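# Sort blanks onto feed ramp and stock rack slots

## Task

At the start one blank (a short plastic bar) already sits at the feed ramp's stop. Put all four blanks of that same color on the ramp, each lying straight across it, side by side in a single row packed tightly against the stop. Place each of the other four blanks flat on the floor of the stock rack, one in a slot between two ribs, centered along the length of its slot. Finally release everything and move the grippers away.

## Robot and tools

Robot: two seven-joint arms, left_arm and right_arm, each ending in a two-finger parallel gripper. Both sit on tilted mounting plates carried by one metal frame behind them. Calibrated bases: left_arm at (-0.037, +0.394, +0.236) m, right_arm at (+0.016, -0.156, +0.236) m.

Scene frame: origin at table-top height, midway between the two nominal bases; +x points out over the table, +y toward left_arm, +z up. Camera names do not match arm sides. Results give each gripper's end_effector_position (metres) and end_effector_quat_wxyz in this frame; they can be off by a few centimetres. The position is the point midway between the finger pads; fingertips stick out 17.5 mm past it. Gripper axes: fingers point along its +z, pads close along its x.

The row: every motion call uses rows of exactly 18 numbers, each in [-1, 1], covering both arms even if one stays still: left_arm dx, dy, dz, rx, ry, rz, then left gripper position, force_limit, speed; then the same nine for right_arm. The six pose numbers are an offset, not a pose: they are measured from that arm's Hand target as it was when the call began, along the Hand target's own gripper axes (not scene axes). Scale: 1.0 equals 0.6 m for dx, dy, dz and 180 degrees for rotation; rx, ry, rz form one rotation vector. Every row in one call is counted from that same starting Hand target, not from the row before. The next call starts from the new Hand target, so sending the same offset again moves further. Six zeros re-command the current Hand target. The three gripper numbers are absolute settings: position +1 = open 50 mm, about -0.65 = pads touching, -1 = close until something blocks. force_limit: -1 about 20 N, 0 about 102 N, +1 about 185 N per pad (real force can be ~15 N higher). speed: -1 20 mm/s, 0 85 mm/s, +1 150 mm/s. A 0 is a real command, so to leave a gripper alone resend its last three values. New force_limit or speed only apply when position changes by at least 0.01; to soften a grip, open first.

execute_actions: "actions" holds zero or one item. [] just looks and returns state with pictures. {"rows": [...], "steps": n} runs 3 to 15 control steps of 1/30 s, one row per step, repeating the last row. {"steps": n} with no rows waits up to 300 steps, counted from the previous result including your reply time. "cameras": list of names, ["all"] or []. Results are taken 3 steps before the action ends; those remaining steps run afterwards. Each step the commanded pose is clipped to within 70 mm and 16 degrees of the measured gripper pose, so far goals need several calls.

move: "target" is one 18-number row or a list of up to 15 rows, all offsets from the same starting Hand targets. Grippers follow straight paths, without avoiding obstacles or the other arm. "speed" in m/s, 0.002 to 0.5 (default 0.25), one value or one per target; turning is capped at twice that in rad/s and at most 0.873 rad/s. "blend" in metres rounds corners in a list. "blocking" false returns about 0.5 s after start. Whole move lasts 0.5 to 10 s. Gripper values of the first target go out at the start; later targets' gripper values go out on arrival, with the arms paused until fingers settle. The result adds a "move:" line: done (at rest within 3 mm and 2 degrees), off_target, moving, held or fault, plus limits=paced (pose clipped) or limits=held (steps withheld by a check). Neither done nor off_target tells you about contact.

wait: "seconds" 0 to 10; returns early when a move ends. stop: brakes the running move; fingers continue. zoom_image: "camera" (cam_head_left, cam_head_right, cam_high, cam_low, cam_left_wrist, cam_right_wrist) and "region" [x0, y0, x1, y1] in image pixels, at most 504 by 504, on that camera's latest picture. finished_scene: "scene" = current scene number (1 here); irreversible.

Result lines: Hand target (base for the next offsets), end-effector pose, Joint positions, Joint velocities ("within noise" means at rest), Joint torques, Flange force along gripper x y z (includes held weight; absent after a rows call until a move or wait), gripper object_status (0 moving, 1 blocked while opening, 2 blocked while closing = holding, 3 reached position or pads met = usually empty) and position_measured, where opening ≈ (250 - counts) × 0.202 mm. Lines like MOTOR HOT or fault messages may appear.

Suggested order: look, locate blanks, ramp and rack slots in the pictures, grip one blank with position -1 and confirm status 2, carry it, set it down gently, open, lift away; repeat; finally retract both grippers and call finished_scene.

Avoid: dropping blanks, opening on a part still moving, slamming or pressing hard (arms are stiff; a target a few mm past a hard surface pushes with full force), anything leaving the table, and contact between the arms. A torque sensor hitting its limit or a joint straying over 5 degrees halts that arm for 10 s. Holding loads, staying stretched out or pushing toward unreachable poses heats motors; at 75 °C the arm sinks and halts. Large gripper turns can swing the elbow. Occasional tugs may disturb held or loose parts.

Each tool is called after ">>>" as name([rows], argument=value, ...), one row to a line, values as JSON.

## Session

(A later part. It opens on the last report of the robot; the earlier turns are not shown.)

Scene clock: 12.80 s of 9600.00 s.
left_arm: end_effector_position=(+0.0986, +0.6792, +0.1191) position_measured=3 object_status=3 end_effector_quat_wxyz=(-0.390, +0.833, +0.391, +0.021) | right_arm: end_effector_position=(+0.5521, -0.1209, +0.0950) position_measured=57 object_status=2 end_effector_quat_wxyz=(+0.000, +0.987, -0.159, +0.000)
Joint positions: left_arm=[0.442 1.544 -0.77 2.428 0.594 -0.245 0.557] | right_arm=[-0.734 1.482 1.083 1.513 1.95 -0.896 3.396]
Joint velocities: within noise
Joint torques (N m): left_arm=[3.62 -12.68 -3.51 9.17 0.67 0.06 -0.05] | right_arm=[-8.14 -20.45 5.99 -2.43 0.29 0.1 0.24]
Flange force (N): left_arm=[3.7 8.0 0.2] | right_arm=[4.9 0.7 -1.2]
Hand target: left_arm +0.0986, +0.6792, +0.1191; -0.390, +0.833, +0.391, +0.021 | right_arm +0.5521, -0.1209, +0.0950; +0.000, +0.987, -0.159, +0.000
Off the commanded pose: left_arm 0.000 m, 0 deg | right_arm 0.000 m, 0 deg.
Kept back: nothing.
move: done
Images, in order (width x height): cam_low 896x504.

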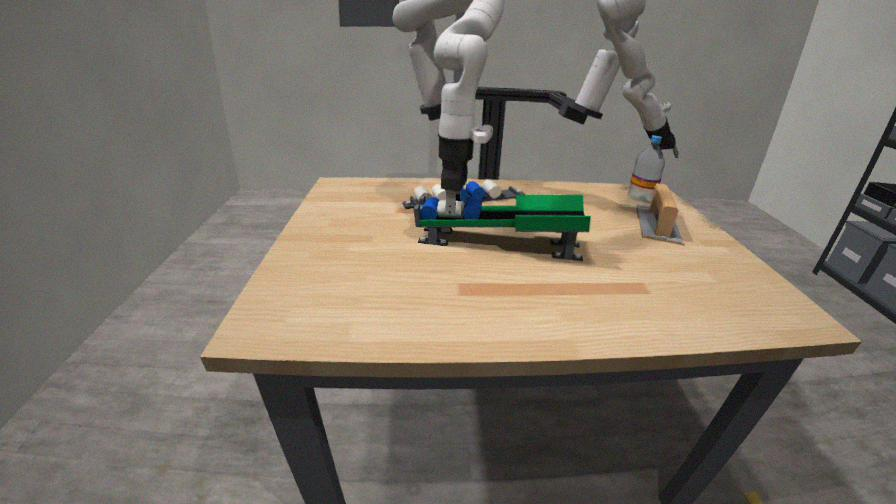

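>>> move([
  [0,0,0,0,0,0,1,-0.7,0,0,0,-0.25,0,0,0,-1,-0.7,-0.3],
  [0,0,0,0,0,0,1,-0.7,0,-0.5776,-0.144,-0.258,0,0,0.3006,-1,-0.7,-0.3],
], speed=[0.15,0.25], blend=[0.02,0])

>>> zoom_image(camera="cam_low", region=[400, 150, 520, 250])

Scene clock: 16.80 s of 9600.00 s.
left_arm: end_effector_position=(+0.0986, +0.6792, +0.1191) position_measured=3 object_status=3 end_effector_quat_wxyz=(-0.390, +0.833, +0.391, +0.021) | right_arm: end_effector_position=(+0.2502, +0.0699, +0.2498) position_measured=57 object_status=2 end_effector_quat_wxyz=(+0.000, +0.807, -0.591, +0.000)
Joint positions: left_arm=[0.442 1.544 -0.77 2.428 0.594 -0.245 0.557] | right_arm=[-1.737 1.39 1.307 2.098 1.884 -1.148 2.091]
Joint velocities: left_arm=[within noise] | right_arm=[-0.003 0.002 0.001 -0.002 0.002 -0.002 -0.008]
Joint torques (N m): left_arm=[3.6 -12.65 -3.42 9.12 0.66 0.07 -0.08] | right_arm=[-3.9 -14.6 6.23 -2.98 0.23 0.22 0.28]
Flange force (N): left_arm=[3.9 7.9 -0.1] | right_arm=[2.9 -3.0 -2.1]
Hand target: left_arm +0.0986, +0.6792, +0.1191; -0.390, +0.833, +0.391, +0.021 | right_arm +0.2502, +0.0700, +0.2498; +0.000, +0.807, -0.591, +0.000
Off the commanded pose: left_arm 0.000 m, 0 deg | right_arm 0.000 m, 0 deg.
Kept back: nothing.
move: done; blend cut to 0 m at target 1
camera_calibration:
cam_right_wrist: T_world_to_cam=[[0.323141, -0.946219, 0.0157669, -0.0189915], [-0.946003, -0.322525, 0.0325007, 0.302775], [-0.0256676, -0.0254179, -0.999347, 0.425759], [0, 0, 0, 1]] pos_world=[0.303491, 0.0905043, 0.41594]

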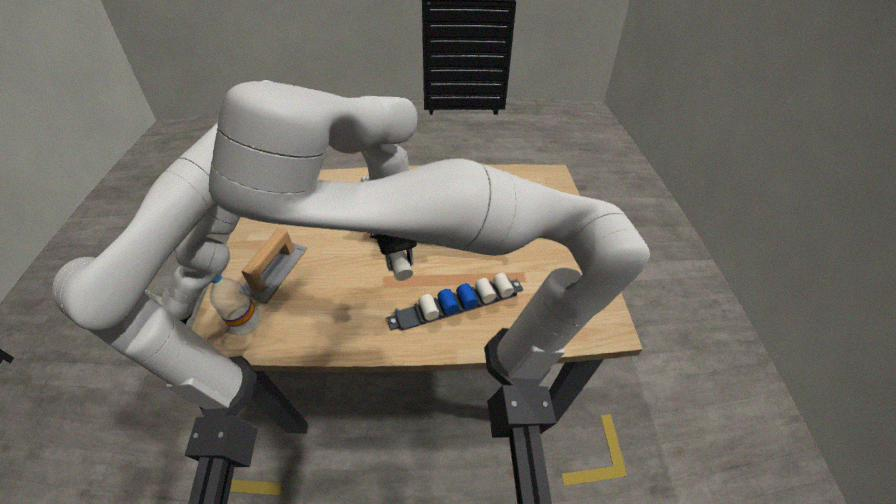

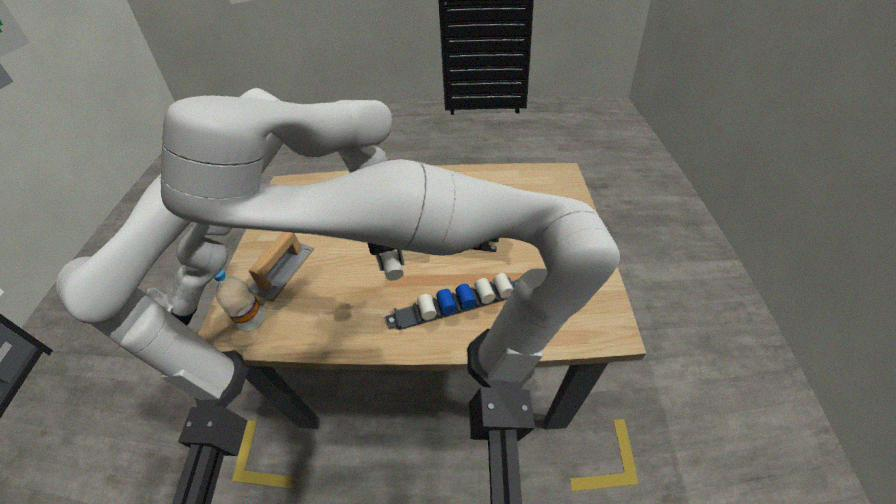

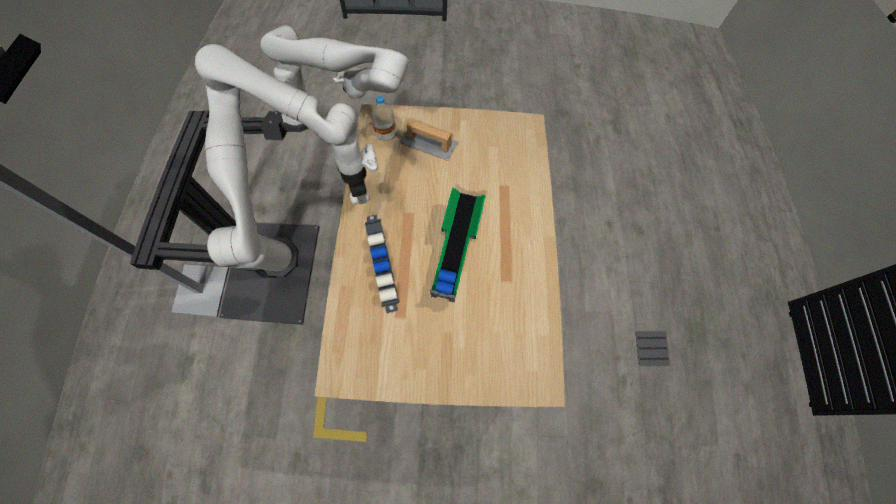

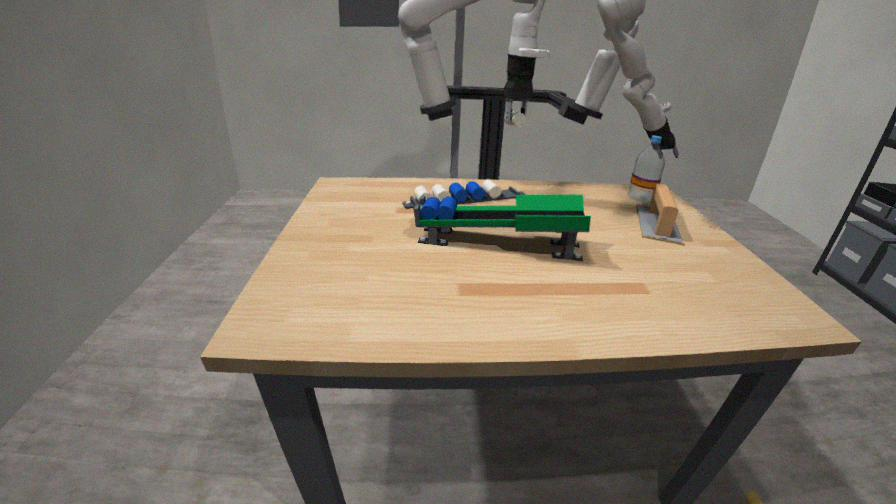

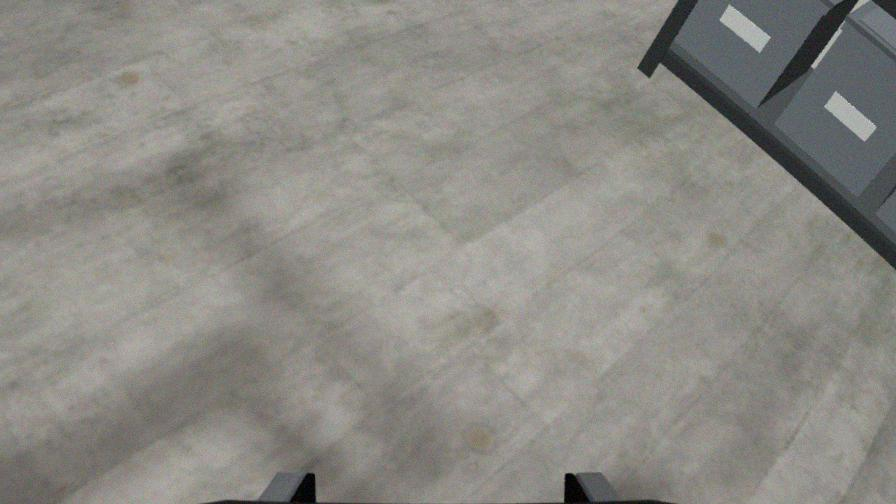

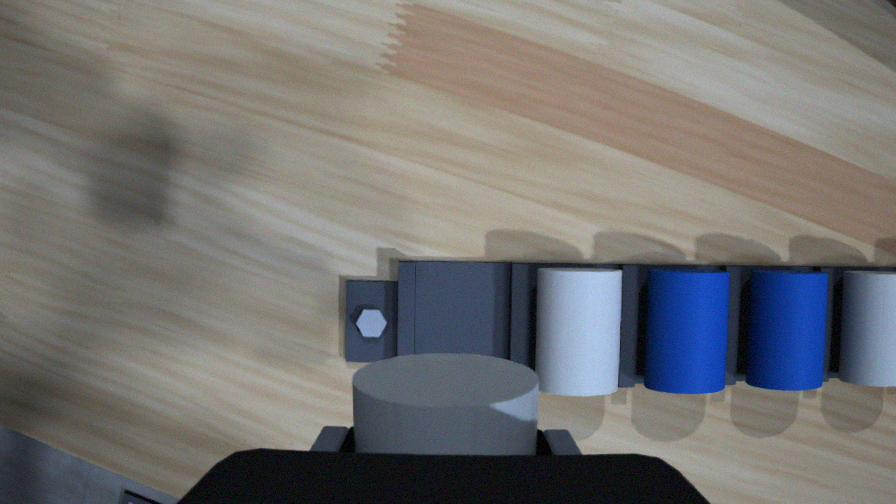

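Scaled by 4.200 from the camera's 896x504 image, which has a finer 1280x720 frame.

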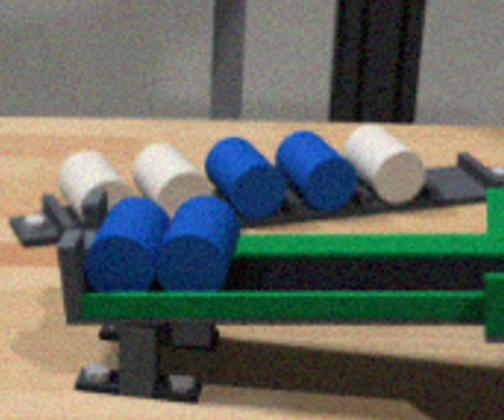

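>>> move(target=[0,0,0,0,0,0,1,-0.7,0,0.0142,-0.0227,0.2333,0,0,0,-1,-0.7,-0.3], speed=0.2, cameras=["cam_right_wrist","cam_low"])

>>> zoom_image(camera="cam_low", region=[400, 130, 540, 250])

Scene clock: 19.03 s of 9600.00 s.
left_arm: end_effector_position=(+0.0986, +0.6792, +0.1191) position_measured=3 object_status=3 end_effector_quat_wxyz=(-0.390, +0.833, +0.391, +0.021) | right_arm: end_effector_position=(+0.2658, +0.0660, +0.1099) position_measured=57 object_status=2 end_effector_quat_wxyz=(+0.000, +0.807, -0.591, +0.000)
Joint positions: left_arm=[0.442 1.544 -0.77 2.428 0.594 -0.245 0.557] | right_arm=[-1.607 1.644 1.058 2.076 1.506 -1.007 2.294]
Joint velocities: within noise
Joint torques (N m): left_arm=[3.63 -12.62 -3.44 9.1 0.66 0.08 -0.07] | right_arm=[-4.25 -16.06 6.25 0.8 0.23 0.11 0.25]
Flange force (N): left_arm=[3.9 7.6 0.1] | right_arm=[2.1 -4.8 -2.1]
Hand target: left_arm +0.0986, +0.6792, +0.1191; -0.390, +0.833, +0.391, +0.021 | right_arm +0.2658, +0.0660, +0.1098; +0.000, +0.807, -0.591, +0.000
Off the commanded pose: left_arm 0.000 m, 0 deg | right_arm 0.000 m, 0 deg.
Kept back: nothing.
move: done
camera_calibration:
cam_right_wrist: T_world_to_cam=[[0.323091, -0.946234, 0.0159156, -0.0255318], [-0.94602, -0.32247, 0.0325561, 0.320739], [-0.0256734, -0.025575, -0.999343, 0.286246], [0, 0, 0, 1]] pos_world=[0.319024, 0.0865906, 0.276022]
Images, in order (width x height): cam_low 896x504, cam_right_wrist 896x504.

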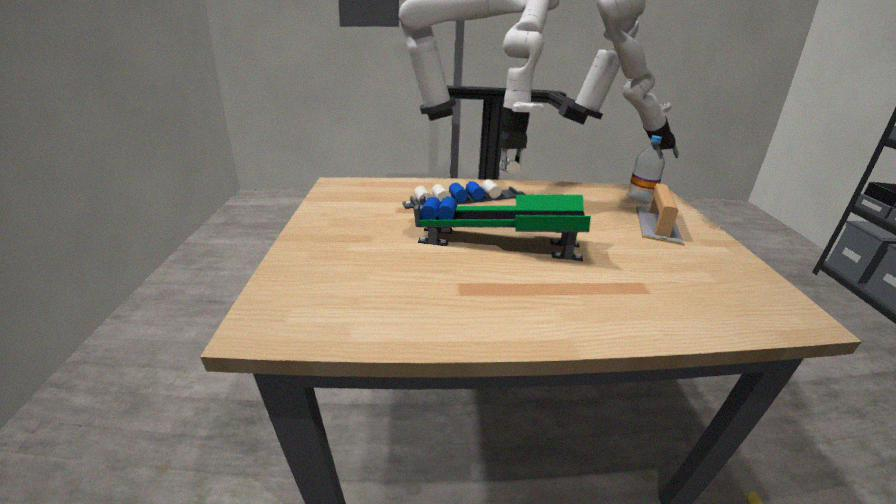

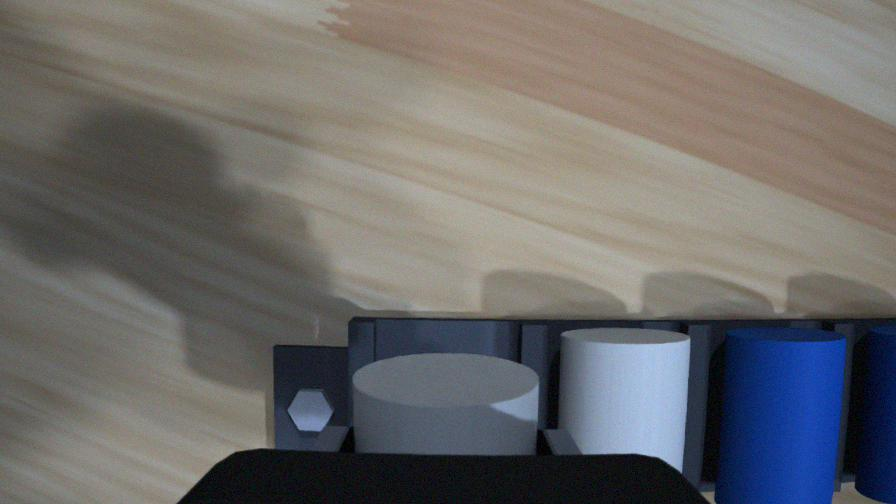

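Scaled by 3.600 from the camera's 896x504 image, which has a finer 1280x720 frame.

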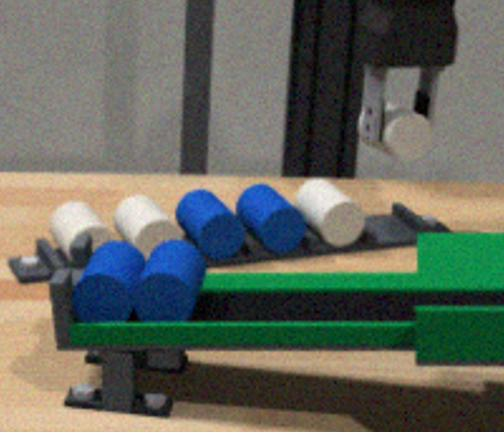

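>>> move(target=[0,0,0,0,0,0,1,-0.7,0,0.0015,-0.0067,0.0767,0,0,0,-1,-0.7,-0.3], speed=0.1, cameras=["cam_right_wrist","cam_low"])

>>> zoom_image(camera="cam_low", region=[440, 140, 560, 220])

Scene clock: 20.10 s of 9600.00 s.
left_arm: end_effector_position=(+0.0986, +0.6792, +0.1191) position_measured=3 object_status=3 end_effector_quat_wxyz=(-0.390, +0.833, +0.391, +0.021) | right_arm: end_effector_position=(+0.2699, +0.0664, +0.0639) position_measured=57 object_status=2 end_effector_quat_wxyz=(+0.000, +0.807, -0.591, +0.000)
Joint positions: left_arm=[0.442 1.544 -0.77 2.428 0.594 -0.245 0.557] | right_arm=[-1.576 1.734 0.993 2.031 1.399 -0.978 2.332]
Joint velocities: within noise
Joint torques (N m): left_arm=[3.58 -12.61 -3.48 9.17 0.71 0.03 -0.1] | right_arm=[-4.54 -16.34 5.83 1.49 0.22 0.14 0.29]
Flange force (N): left_arm=[3.9 8.0 -0.1] | right_arm=[2.6 -5.5 -2.8]
Hand target: left_arm +0.0986, +0.6792, +0.1191; -0.390, +0.833, +0.391, +0.021 | right_arm +0.2699, +0.0664, +0.0638; +0.000, +0.807, -0.591, +0.000
Off the commanded pose: left_arm 0.000 m, 0 deg | right_arm 0.000 m, 0 deg.
Kept back: nothing.
move: done
camera_calibration:
cam_right_wrist: T_world_to_cam=[[0.323044, -0.94625, 0.0159035, -0.025769], [-0.946036, -0.322424, 0.0325306, 0.326254], [-0.0256544, -0.0255541, -0.999344, 0.24038], [0, 0, 0, 1]] pos_world=[0.32314, 0.0869511, 0.230019]
Images, in order (width x height): cam_low 896x504, cam_right_wrist 896x504.

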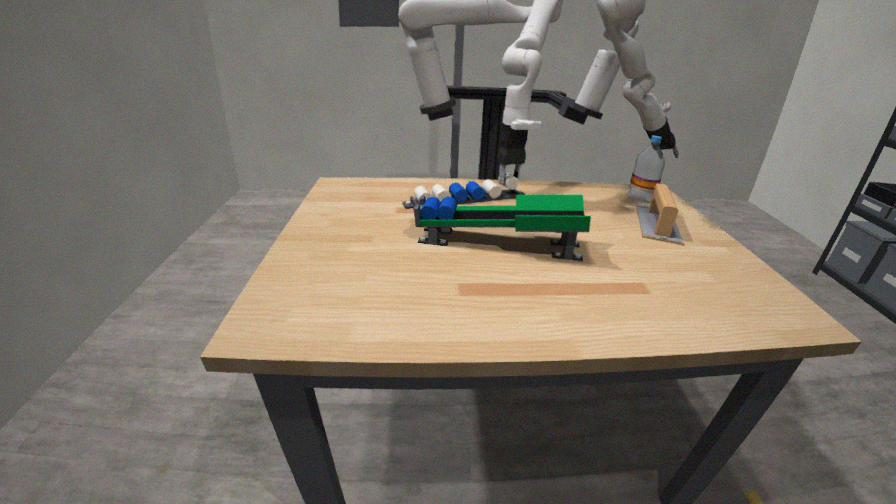

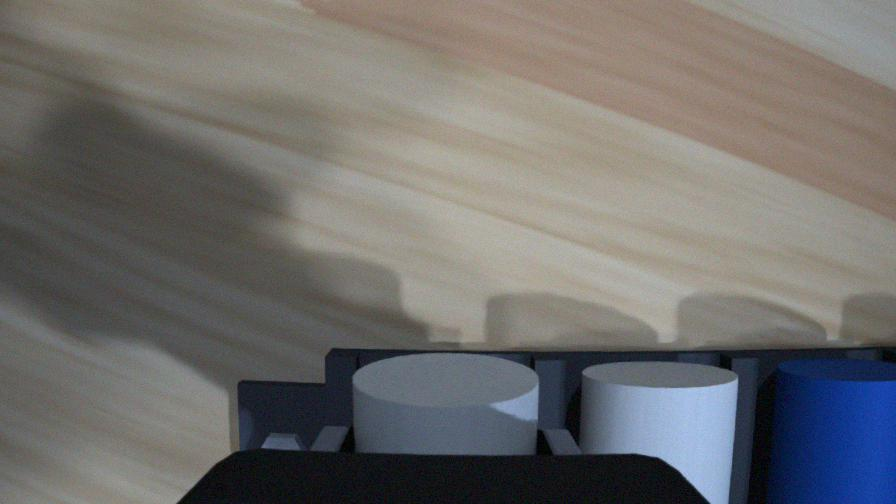

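Scaled by 4.200 from the camera's 896x504 image, which has a finer 1280x720 frame.

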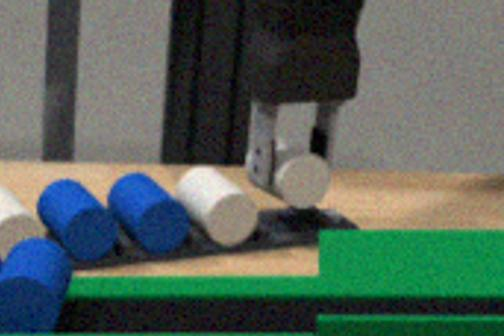

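>>> move(target=[0,0,0,0,0,0,1,-0.7,0,0.0,0.001,0.015,-0.036,0,0,-1,-0.7,-0.3], speed=0.08, cameras=["cam_right_wrist","cam_low","cam_head_right"])

>>> zoom_image(camera="cam_low", region=[440, 140, 560, 220])

>>> zoom_image(camera="cam_right_wrist", region=[220, 320, 620, 504])

Scene clock: 22.03 s of 9600.00 s.
left_arm: end_effector_position=(+0.0986, +0.6792, +0.1191) position_measured=3 object_status=3 end_effector_quat_wxyz=(-0.390, +0.833, +0.391, +0.021) | right_arm: end_effector_position=(+0.2693, +0.0662, +0.0548) position_measured=57 object_status=2 end_effector_quat_wxyz=(+0.045, +0.806, -0.590, -0.033)
Joint positions: left_arm=[0.442 1.544 -0.77 2.428 0.594 -0.245 0.557] | right_arm=[-1.494 1.742 1.002 1.917 1.544 -1.041 2.24]
Joint velocities: left_arm=[within noise] | right_arm=[0.003 0.001 0 -0.004 0.006 -0.003 -0.006]
Joint torques (N m): left_arm=[3.59 -12.62 -3.52 9.15 0.67 0.05 -0.08] | right_arm=[-4.7 -17.41 5.85 1.7 0.51 -0.24 0.2]
Flange force (N): left_arm=[3.7 7.9 -0.1] | right_arm=[1.5 -6.1 -1.8]
Hand target: left_arm +0.0986, +0.6792, +0.1191; -0.390, +0.833, +0.391, +0.021 | right_arm +0.2693, +0.0662, +0.0548; +0.045, +0.806, -0.590, -0.033
Off the commanded pose: left_arm 0.000 m, 0 deg | right_arm 0.000 m, 0 deg.
Kept back: nothing.
move: done
camera_calibration:
cam_right_wrist: T_world_to_cam=[[0.324668, -0.945735, 0.0132558, -0.0259437], [-0.936465, -0.319455, 0.14485, 0.317008], [-0.132755, -0.0594417, -0.989365, 0.26186], [0, 0, 0, 1]] pos_world=[0.340054, 0.0922996, 0.213501]
Images, in order (width x height): cam_head_right 896x504, cam_low 896x504, cam_right_wrist 896x504.

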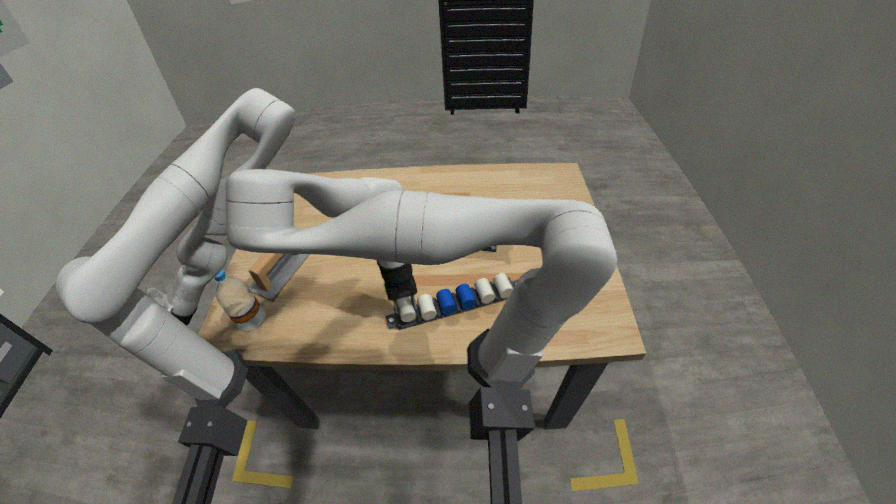

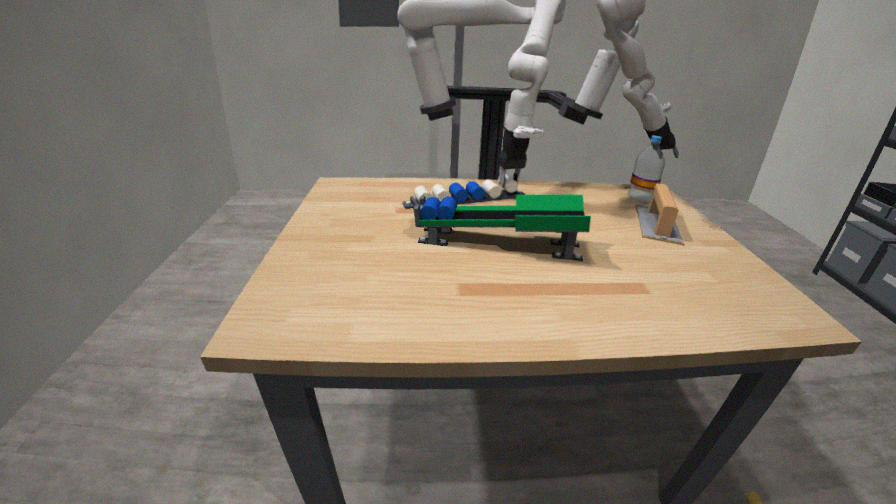

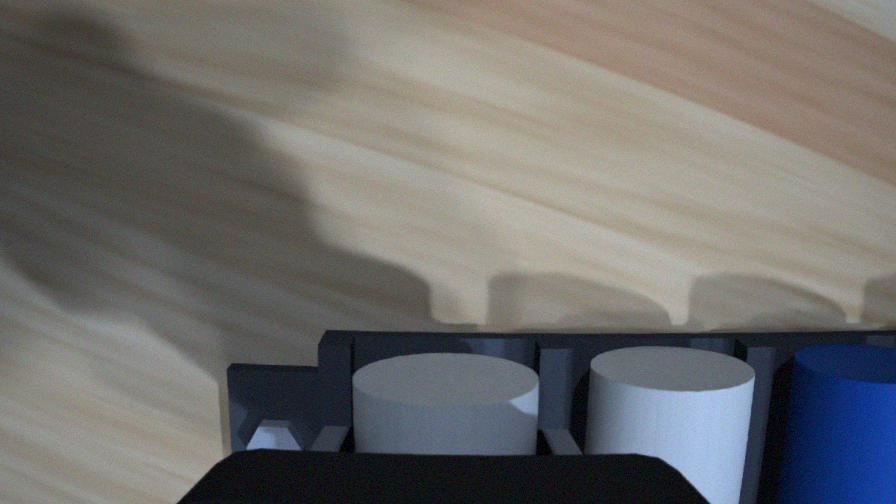

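Scaled by 4.200 from the camera's 896x504 image, which has a finer 1280x720 frame.

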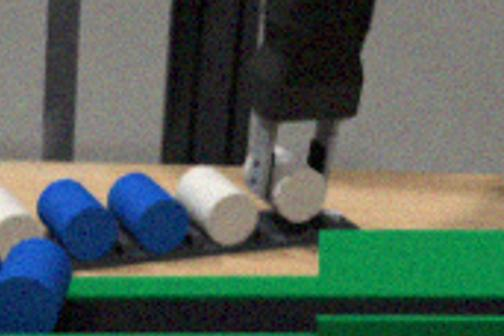

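Scaled by 1.260 from the camera's 896x504 image, which has a finer 1280x720 frame.

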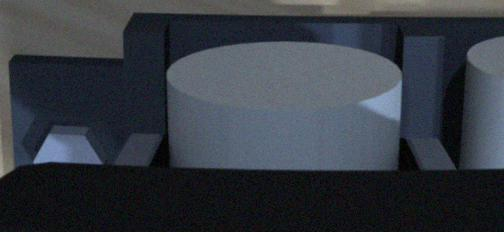

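>>> move(target=[0,0,0,0,0,0,1,-0.7,0,0.0,0.0007,0.0083,0,0,0,-1,-0.7,-0.3], speed=0.03, cameras=["cam_right_wrist","cam_low"])

>>> zoom_image(camera="cam_low", region=[460, 160, 540, 210])

Scene clock: 23.10 s of 9600.00 s.
left_arm: end_effector_position=(+0.0986, +0.6792, +0.1191) position_measured=3 object_status=3 end_effector_quat_wxyz=(-0.390, +0.833, +0.391, +0.021) | right_arm: end_effector_position=(+0.2684, +0.0659, +0.0499) position_measured=57 object_status=2 end_effector_quat_wxyz=(+0.045, +0.806, -0.590, -0.033)
Joint positions: left_arm=[0.442 1.544 -0.77 2.428 0.594 -0.245 0.557] | right_arm=[-1.493 1.751 0.995 1.915 1.533 -1.037 2.243]
Joint velocities: within noise
Joint torques (N m): left_arm=[3.57 -12.64 -3.47 9.13 0.64 0.06 -0.05] | right_arm=[-4.86 -17.41 6.13 1.21 0.47 -0.19 0.2]
Flange force (N): left_arm=[3.8 8.0 -0.2] | right_arm=[2.6 -4.4 -1.9]
Hand target: left_arm +0.0986, +0.6792, +0.1191; -0.390, +0.833, +0.391, +0.021 | right_arm +0.2684, +0.0659, +0.0499; +0.045, +0.806, -0.590, -0.033
Off the commanded pose: left_arm 0.000 m, 0 deg | right_arm 0.000 m, 0 deg.
Kept back: nothing.
move: done
camera_calibration:
cam_right_wrist: T_world_to_cam=[[0.324633, -0.945746, 0.0133132, -0.0258529], [-0.936451, -0.3194, 0.145063, 0.316767], [-0.132941, -0.0595595, -0.989333, 0.25694], [0, 0, 0, 1]] pos_world=[0.339187, 0.0920284, 0.208592]
Images, in order (width x height): cam_low 896x504, cam_right_wrist 896x504.

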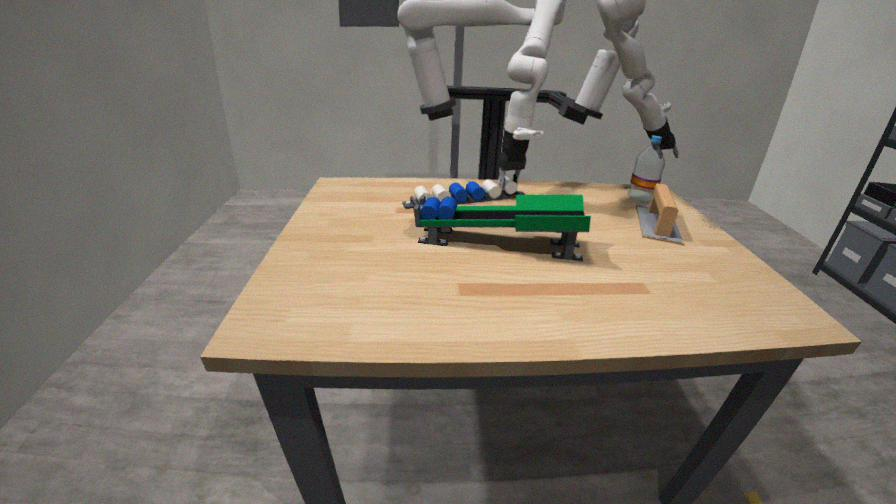

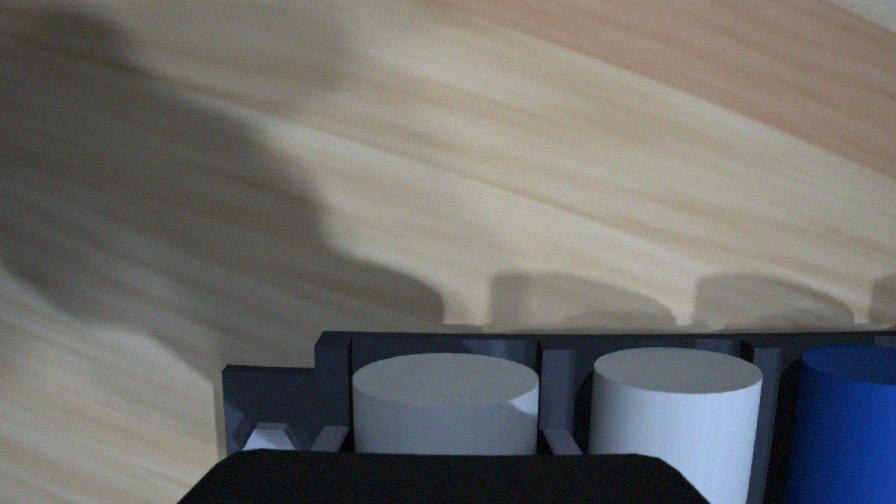

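Scaled by 6.300 from the camera's 896x504 image, which has a finer 1280x720 frame.

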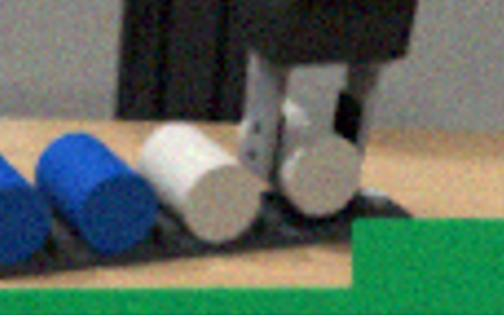

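>>> move(target=[0,0,0,0,0,0,1,-0.7,0,0.0,0.0,0.002,0,0,0,-1,-0.7,-0.3], speed=0.02, cameras=[])

Scene clock: 24.03 s of 9600.00 s.
left_arm: end_effector_position=(+0.0986, +0.6792, +0.1191) position_measured=3 object_status=3 end_effector_quat_wxyz=(-0.390, +0.833, +0.391, +0.021) | right_arm: end_effector_position=(+0.2683, +0.0658, +0.0487) position_measured=57 object_status=2 end_effector_quat_wxyz=(+0.045, +0.806, -0.590, -0.033)
Joint positions: left_arm=[0.442 1.544 -0.77 2.428 0.594 -0.245 0.557] | right_arm=[-1.492 1.753 0.993 1.914 1.53 -1.036 2.244]
Joint velocities: within noise
Joint torques (N m): left_arm=[3.54 -12.62 -3.5 9.13 0.66 0.03 -0.1] | right_arm=[-4.86 -17.34 6.04 1.31 0.46 -0.18 0.26]
Flange force (N): left_arm=[3.7 8.1 -0.4] | right_arm=[2.3 -4.9 -2.1]
Hand target: left_arm +0.0986, +0.6792, +0.1191; -0.390, +0.833, +0.391, +0.021 | right_arm +0.2683, +0.0658, +0.0487; +0.045, +0.806, -0.590, -0.033
Off the commanded pose: left_arm 0.000 m, 0 deg | right_arm 0.000 m, 0 deg.
Kept back: nothing.
move: done
No camera images: "cameras" was empty.

>>> move(target=[0,0,0,0,0,0,1,-0.7,0,0.0,0.0,0.002,0,0,0,-1,-0.7,-0.3], speed=0.02, cameras=["cam_right_wrist"])

Scene clock: 24.97 s of 9600.00 s.
left_arm: end_effector_position=(+0.0986, +0.6792, +0.1191) position_measured=3 object_status=3 end_effector_quat_wxyz=(-0.390, +0.833, +0.391, +0.021) | right_arm: end_effector_position=(+0.2681, +0.0658, +0.0475) position_measured=57 object_status=2 end_effector_quat_wxyz=(+0.045, +0.806, -0.590, -0.033)
Joint positions: left_arm=[0.442 1.544 -0.77 2.428 0.594 -0.245 0.557] | right_arm=[-1.492 1.755 0.992 1.913 1.528 -1.035 2.245]
Joint velocities: within noise
Joint torques (N m): left_arm=[3.6 -12.64 -3.51 9.15 0.7 0.03 -0.1] | right_arm=[-4.82 -17.36 6.04 1.28 0.48 -0.17 0.25]
Flange force (N): left_arm=[3.7 8.0 0.0] | right_arm=[2.3 -4.6 -2.1]
Hand target: left_arm +0.0986, +0.6792, +0.1191; -0.390, +0.833, +0.391, +0.021 | right_arm +0.2681, +0.0658, +0.0475; +0.045, +0.806, -0.590, -0.033
Off the commanded pose: left_arm 0.000 m, 0 deg | right_arm 0.000 m, 0 deg.
Kept back: nothing.
move: done
camera_calibration:
cam_right_wrist: T_world_to_cam=[[0.324658, -0.945738, 0.0132658, -0.0257987], [-0.936434, -0.319429, 0.14511, 0.316815], [-0.132998, -0.0595336, -0.989327, 0.254534], [0, 0, 0, 1]] pos_world=[0.338904, 0.0919543, 0.206186]
Images, in order (width x height): cam_right_wrist 896x504.

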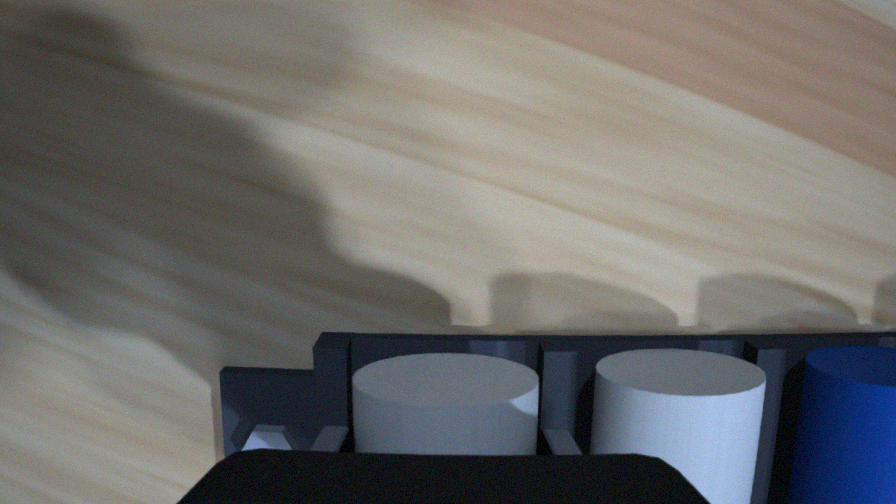

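>>> move(target=[0,0,0,0,0,0,1,-0.7,0,0.0,0.0,0.0025,0,0,0,-1,-0.7,-0.3], speed=0.02, cameras=[])

Scene clock: 25.90 s of 9600.00 s.
left_arm: end_effector_position=(+0.0986, +0.6792, +0.1191) position_measured=3 object_status=3 end_effector_quat_wxyz=(-0.390, +0.833, +0.391, +0.021) | right_arm: end_effector_position=(+0.2680, +0.0658, +0.0461) position_measured=57 object_status=2 end_effector_quat_wxyz=(+0.045, +0.806, -0.590, -0.033)
Joint positions: left_arm=[0.442 1.544 -0.77 2.428 0.594 -0.245 0.557] | right_arm=[-1.492 1.758 0.989 1.912 1.525 -1.033 2.246]
Joint velocities: within noise
Joint torques (N m): left_arm=[3.57 -12.64 -3.51 9.17 0.7 0.04 -0.07] | right_arm=[-4.81 -17.36 6 1.3 0.46 -0.19 0.25]
Flange force (N): left_arm=[3.8 8.1 -0.2] | right_arm=[2.3 -4.7 -2.2]
Hand target: left_arm +0.0986, +0.6792, +0.1191; -0.390, +0.833, +0.391, +0.021 | right_arm +0.2680, +0.0658, +0.0460; +0.045, +0.806, -0.590, -0.033
Off the commanded pose: left_arm 0.000 m, 0 deg | right_arm 0.000 m, 0 deg.
Kept back: nothing.
move: done
No camera images: "cameras" was empty.

>>> move(target=[0,0,0,0,0,0,1,-0.7,0,0.0,0.0,0.0025,0,0,0,-1,-0.7,-0.3], speed=0.02, cameras=["cam_low"])

>>> zoom_image(camera="cam_low", region=[460, 160, 540, 210])

Scene clock: 26.83 s of 9600.00 s.
left_arm: end_effector_position=(+0.0986, +0.6792, +0.1191) position_measured=3 object_status=3 end_effector_quat_wxyz=(-0.390, +0.833, +0.391, +0.021) | right_arm: end_effector_position=(+0.2678, +0.0657, +0.0446) position_measured=57 object_status=2 end_effector_quat_wxyz=(+0.045, +0.806, -0.590, -0.033)
Joint positions: left_arm=[0.442 1.544 -0.77 2.428 0.594 -0.245 0.557] | right_arm=[-1.491 1.761 0.987 1.911 1.522 -1.032 2.247]
Joint velocities: within noise
Joint torques (N m): left_arm=[3.59 -12.58 -3.49 9.16 0.65 0.04 -0.09] | right_arm=[-4.87 -17.38 6.01 1.31 0.49 -0.19 0.28]
Flange force (N): left_arm=[3.9 8.0 -0.2] | right_arm=[2.3 -4.7 -2.1]
Hand target: left_arm +0.0986, +0.6792, +0.1191; -0.390, +0.833, +0.391, +0.021 | right_arm +0.2678, +0.0657, +0.0446; +0.045, +0.806, -0.590, -0.033
Off the commanded pose: left_arm 0.000 m, 0 deg | right_arm 0.000 m, 0 deg.
Kept back: nothing.
move: done
Images, in order (width x height): cam_low 896x504.

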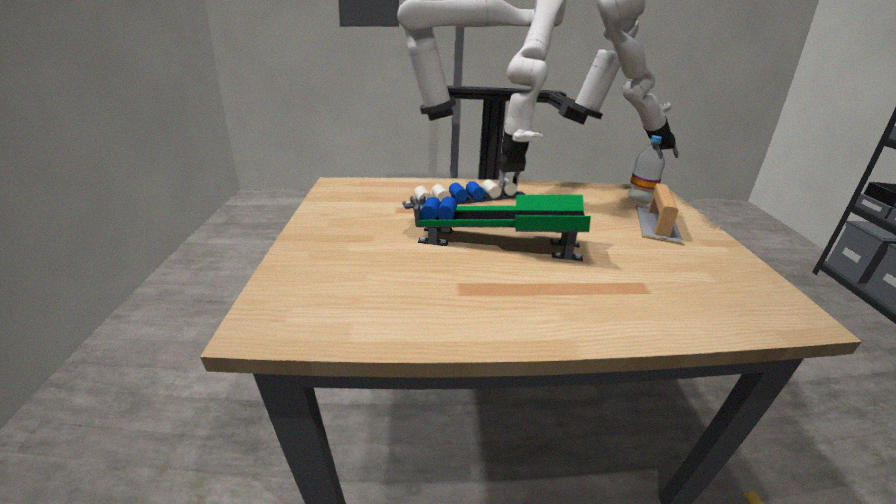

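Scaled by 6.300 from the camera's 896x504 image, which has a finer 1280x720 frame.

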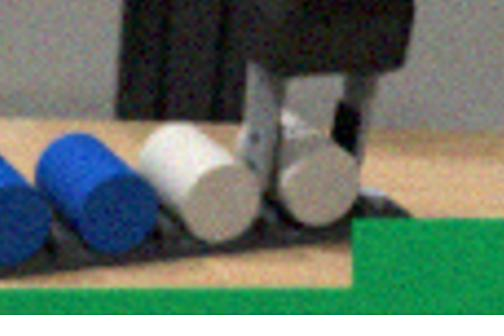

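>>> move(target=[0,0,0,0,0,0,1,-0.7,0,0.0,0.0,0.002,0,0,0,-1,-0.7,-0.3], speed=0.02, cameras=[])

Scene clock: 27.77 s of 9600.00 s.
left_arm: end_effector_position=(+0.0986, +0.6792, +0.1191) position_measured=3 object_status=3 end_effector_quat_wxyz=(-0.390, +0.833, +0.391, +0.021) | right_arm: end_effector_position=(+0.2677, +0.0656, +0.0434) position_measured=57 object_status=2 end_effector_quat_wxyz=(+0.045, +0.806, -0.590, -0.033)
Joint positions: left_arm=[0.442 1.544 -0.77 2.428 0.594 -0.245 0.557] | right_arm=[-1.491 1.763 0.986 1.91 1.519 -1.031 2.247]
Joint velocities: within noise
Joint torques (N m): left_arm=[3.6 -12.61 -3.47 9.11 0.63 0.07 -0.09] | right_arm=[-4.86 -17.36 5.97 1.37 0.48 -0.19 0.24]
Flange force (N): left_arm=[3.7 7.8 -0.1] | right_arm=[2.4 -4.8 -2.1]
Hand target: left_arm +0.0986, +0.6792, +0.1191; -0.390, +0.833, +0.391, +0.021 | right_arm +0.2677, +0.0656, +0.0434; +0.045, +0.806, -0.590, -0.033
Off the commanded pose: left_arm 0.000 m, 0 deg | right_arm 0.000 m, 0 deg.
Kept back: nothing.
move: done
No camera images: "cameras" was empty.

>>> move(target=[0,0,0,0,0,0,1,-0.7,0,0.0,0.0,0.0017,0,0,0,-1,-0.7,-0.3], speed=0.02, cameras=["cam_low","cam_right_wrist"])

>>> zoom_image(camera="cam_low", region=[460, 160, 540, 210])

>>> zoom_image(camera="cam_right_wrist", region=[220, 320, 820, 504])

Scene clock: 28.87 s of 9600.00 s.
left_arm: end_effector_position=(+0.0986, +0.6792, +0.1191) position_measured=3 object_status=3 end_effector_quat_wxyz=(-0.390, +0.833, +0.391, +0.021) | right_arm: end_effector_position=(+0.2676, +0.0656, +0.0424) position_measured=57 object_status=2 end_effector_quat_wxyz=(+0.045, +0.806, -0.590, -0.033)
Joint positions: left_arm=[0.442 1.544 -0.77 2.428 0.594 -0.245 0.557] | right_arm=[-1.49 1.765 0.984 1.909 1.517 -1.03 2.248]
Joint velocities: within noise
Joint torques (N m): left_arm=[3.58 -12.61 -3.48 9.13 0.65 0.04 -0.04] | right_arm=[-4.83 -17.36 6.02 1.39 0.47 -0.18 0.23]
Flange force (N): left_arm=[3.9 8.0 -0.3] | right_arm=[2.3 -4.7 -2.1]
Hand target: left_arm +0.0986, +0.6792, +0.1191; -0.390, +0.833, +0.391, +0.021 | right_arm +0.2676, +0.0656, +0.0423; +0.045, +0.806, -0.590, -0.033
Off the commanded pose: left_arm 0.000 m, 0 deg | right_arm 0.000 m, 0 deg.
Kept back: nothing.
move: done
camera_calibration:
cam_right_wrist: T_world_to_cam=[[0.324695, -0.945726, 0.013278, -0.0257338], [-0.936421, -0.319463, 0.145118, 0.316987], [-0.133, -0.0595527, -0.989325, 0.24931], [0, 0, 0, 1]] pos_world=[0.338347, 0.0917757, 0.20099]
Images, in order (width x height): cam_low 896x504, cam_right_wrist 896x504.

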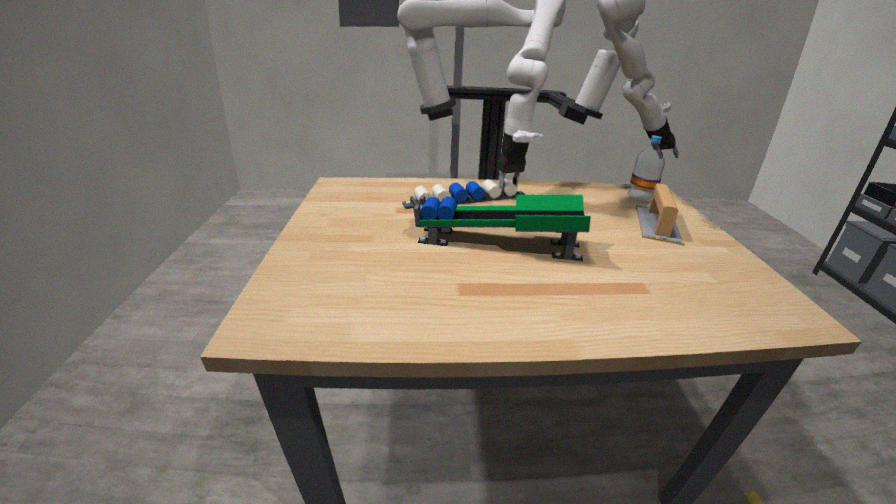

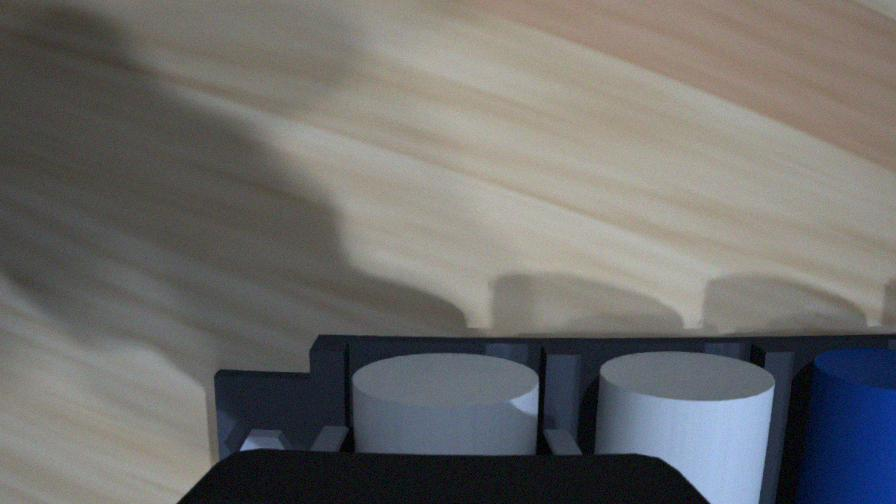

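Scaled by 6.300 from the camera's 896x504 image, which has a finer 1280x720 frame.

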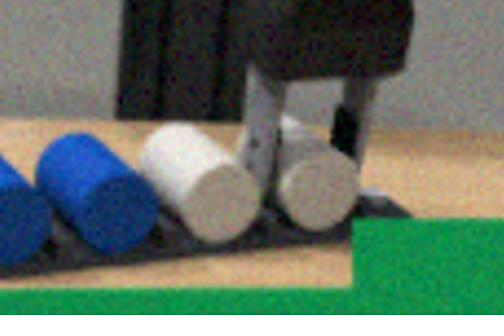

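Region (220, 320, 820, 504) is 600x184 pixels. A region can be at most 504 by 504 pixels.

>>> move(target=[0,0,0,0,0,0,1,-0.7,0,0.0,0.0,0.002,0,0,0,-1,-0.7,-0.3], speed=0.02, cameras=[])

>>> move(target=[0,0,0,0,0,0,1,-0.7,0,0.0,0.0,0.0017,0,0,0,-1,-0.7,-0.3], speed=0.02, cameras=["cam_low"])

>>> zoom_image(camera="cam_low", region=[460, 160, 540, 210])

Scene clock: 29.90 s of 9600.00 s.
left_arm: end_effector_position=(+0.0986, +0.6792, +0.1191) position_measured=3 object_status=3 end_effector_quat_wxyz=(-0.390, +0.833, +0.391, +0.021) | right_arm: end_effector_position=(+0.2675, +0.0656, +0.0412) position_measured=57 object_status=2 end_effector_quat_wxyz=(+0.045, +0.806, -0.590, -0.033)
Joint positions: left_arm=[0.442 1.544 -0.77 2.428 0.594 -0.245 0.557] | right_arm=[-1.49 1.767 0.983 1.908 1.515 -1.029 2.249]
Joint velocities: within noise
Joint torques (N m): left_arm=[3.59 -12.63 -3.48 9.2 0.67 0.03 -0.08] | right_arm=[-4.59 -15.97 4.92 1 0.24 -0.1 0.23]
Flange force (N): left_arm=[3.9 8.2 -0.2] | right_arm=[2.8 -4.2 -7.1]
Hand target: left_arm +0.0986, +0.6792, +0.1191; -0.390, +0.833, +0.391, +0.021 | right_arm +0.2675, +0.0656, +0.0412; +0.045, +0.806, -0.590, -0.033
Off the commanded pose: left_arm 0.000 m, 0 deg | right_arm 0.000 m, 0 deg.
Kept back: nothing.
move: done
No camera images: "cameras" was empty.

Scene clock: 30.60 s of 9600.00 s.
left_arm: end_effector_position=(+0.0986, +0.6792, +0.1191) position_measured=3 object_status=3 end_effector_quat_wxyz=(-0.390, +0.833, +0.391, +0.021) | right_arm: end_effector_position=(+0.2674, +0.0656, +0.0402) position_measured=57 object_status=2 end_effector_quat_wxyz=(+0.045, +0.806, -0.590, -0.033)
Joint positions: left_arm=[0.442 1.544 -0.77 2.428 0.594 -0.245 0.557] | right_arm=[-1.49 1.769 0.981 1.907 1.513 -1.028 2.249]
Joint velocities: within noise
Joint torques (N m): left_arm=[3.57 -12.66 -3.5 9.14 0.7 0.05 -0.07] | right_arm=[-2.47 -7.05 -1.41 -2.59 -1.83 1 0.2]
Flange force (N): left_arm=[3.7 8.0 -0.1] | right_arm=[5.4 2.5 -40.9]
Hand target: left_arm +0.0986, +0.6792, +0.1191; -0.390, +0.833, +0.391, +0.021 | right_arm +0.2673, +0.0655, +0.0401; +0.045, +0.806, -0.590, -0.033
Off the commanded pose: left_arm 0.000 m, 0 deg | right_arm 0.000 m, 0 deg.
Kept back: nothing.
move: done
Images, in order (width x height): cam_low 896x504.

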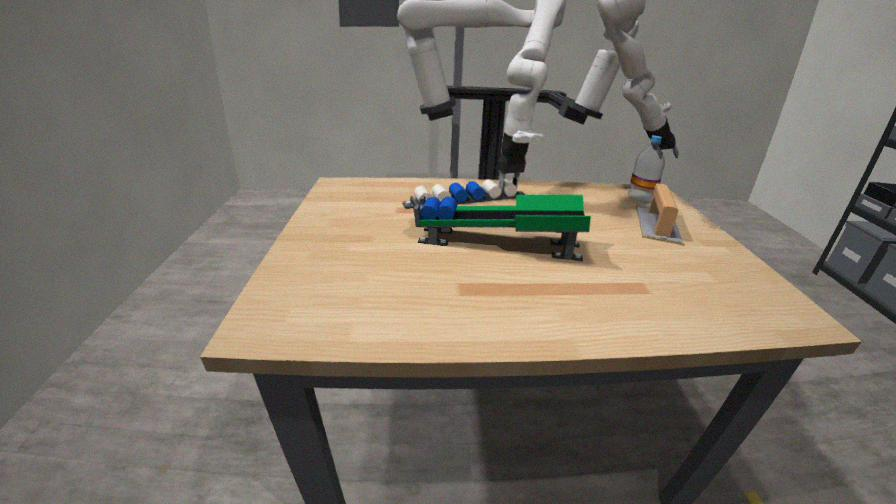

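Scaled by 6.300 from the camera's 896x504 image, which has a finer 1280x720 frame.

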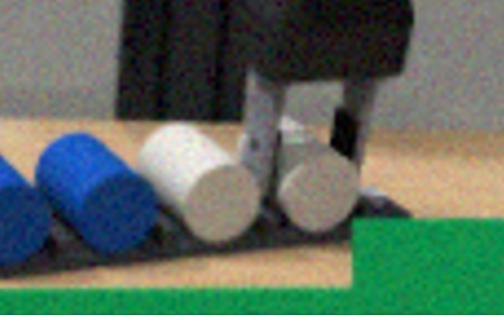

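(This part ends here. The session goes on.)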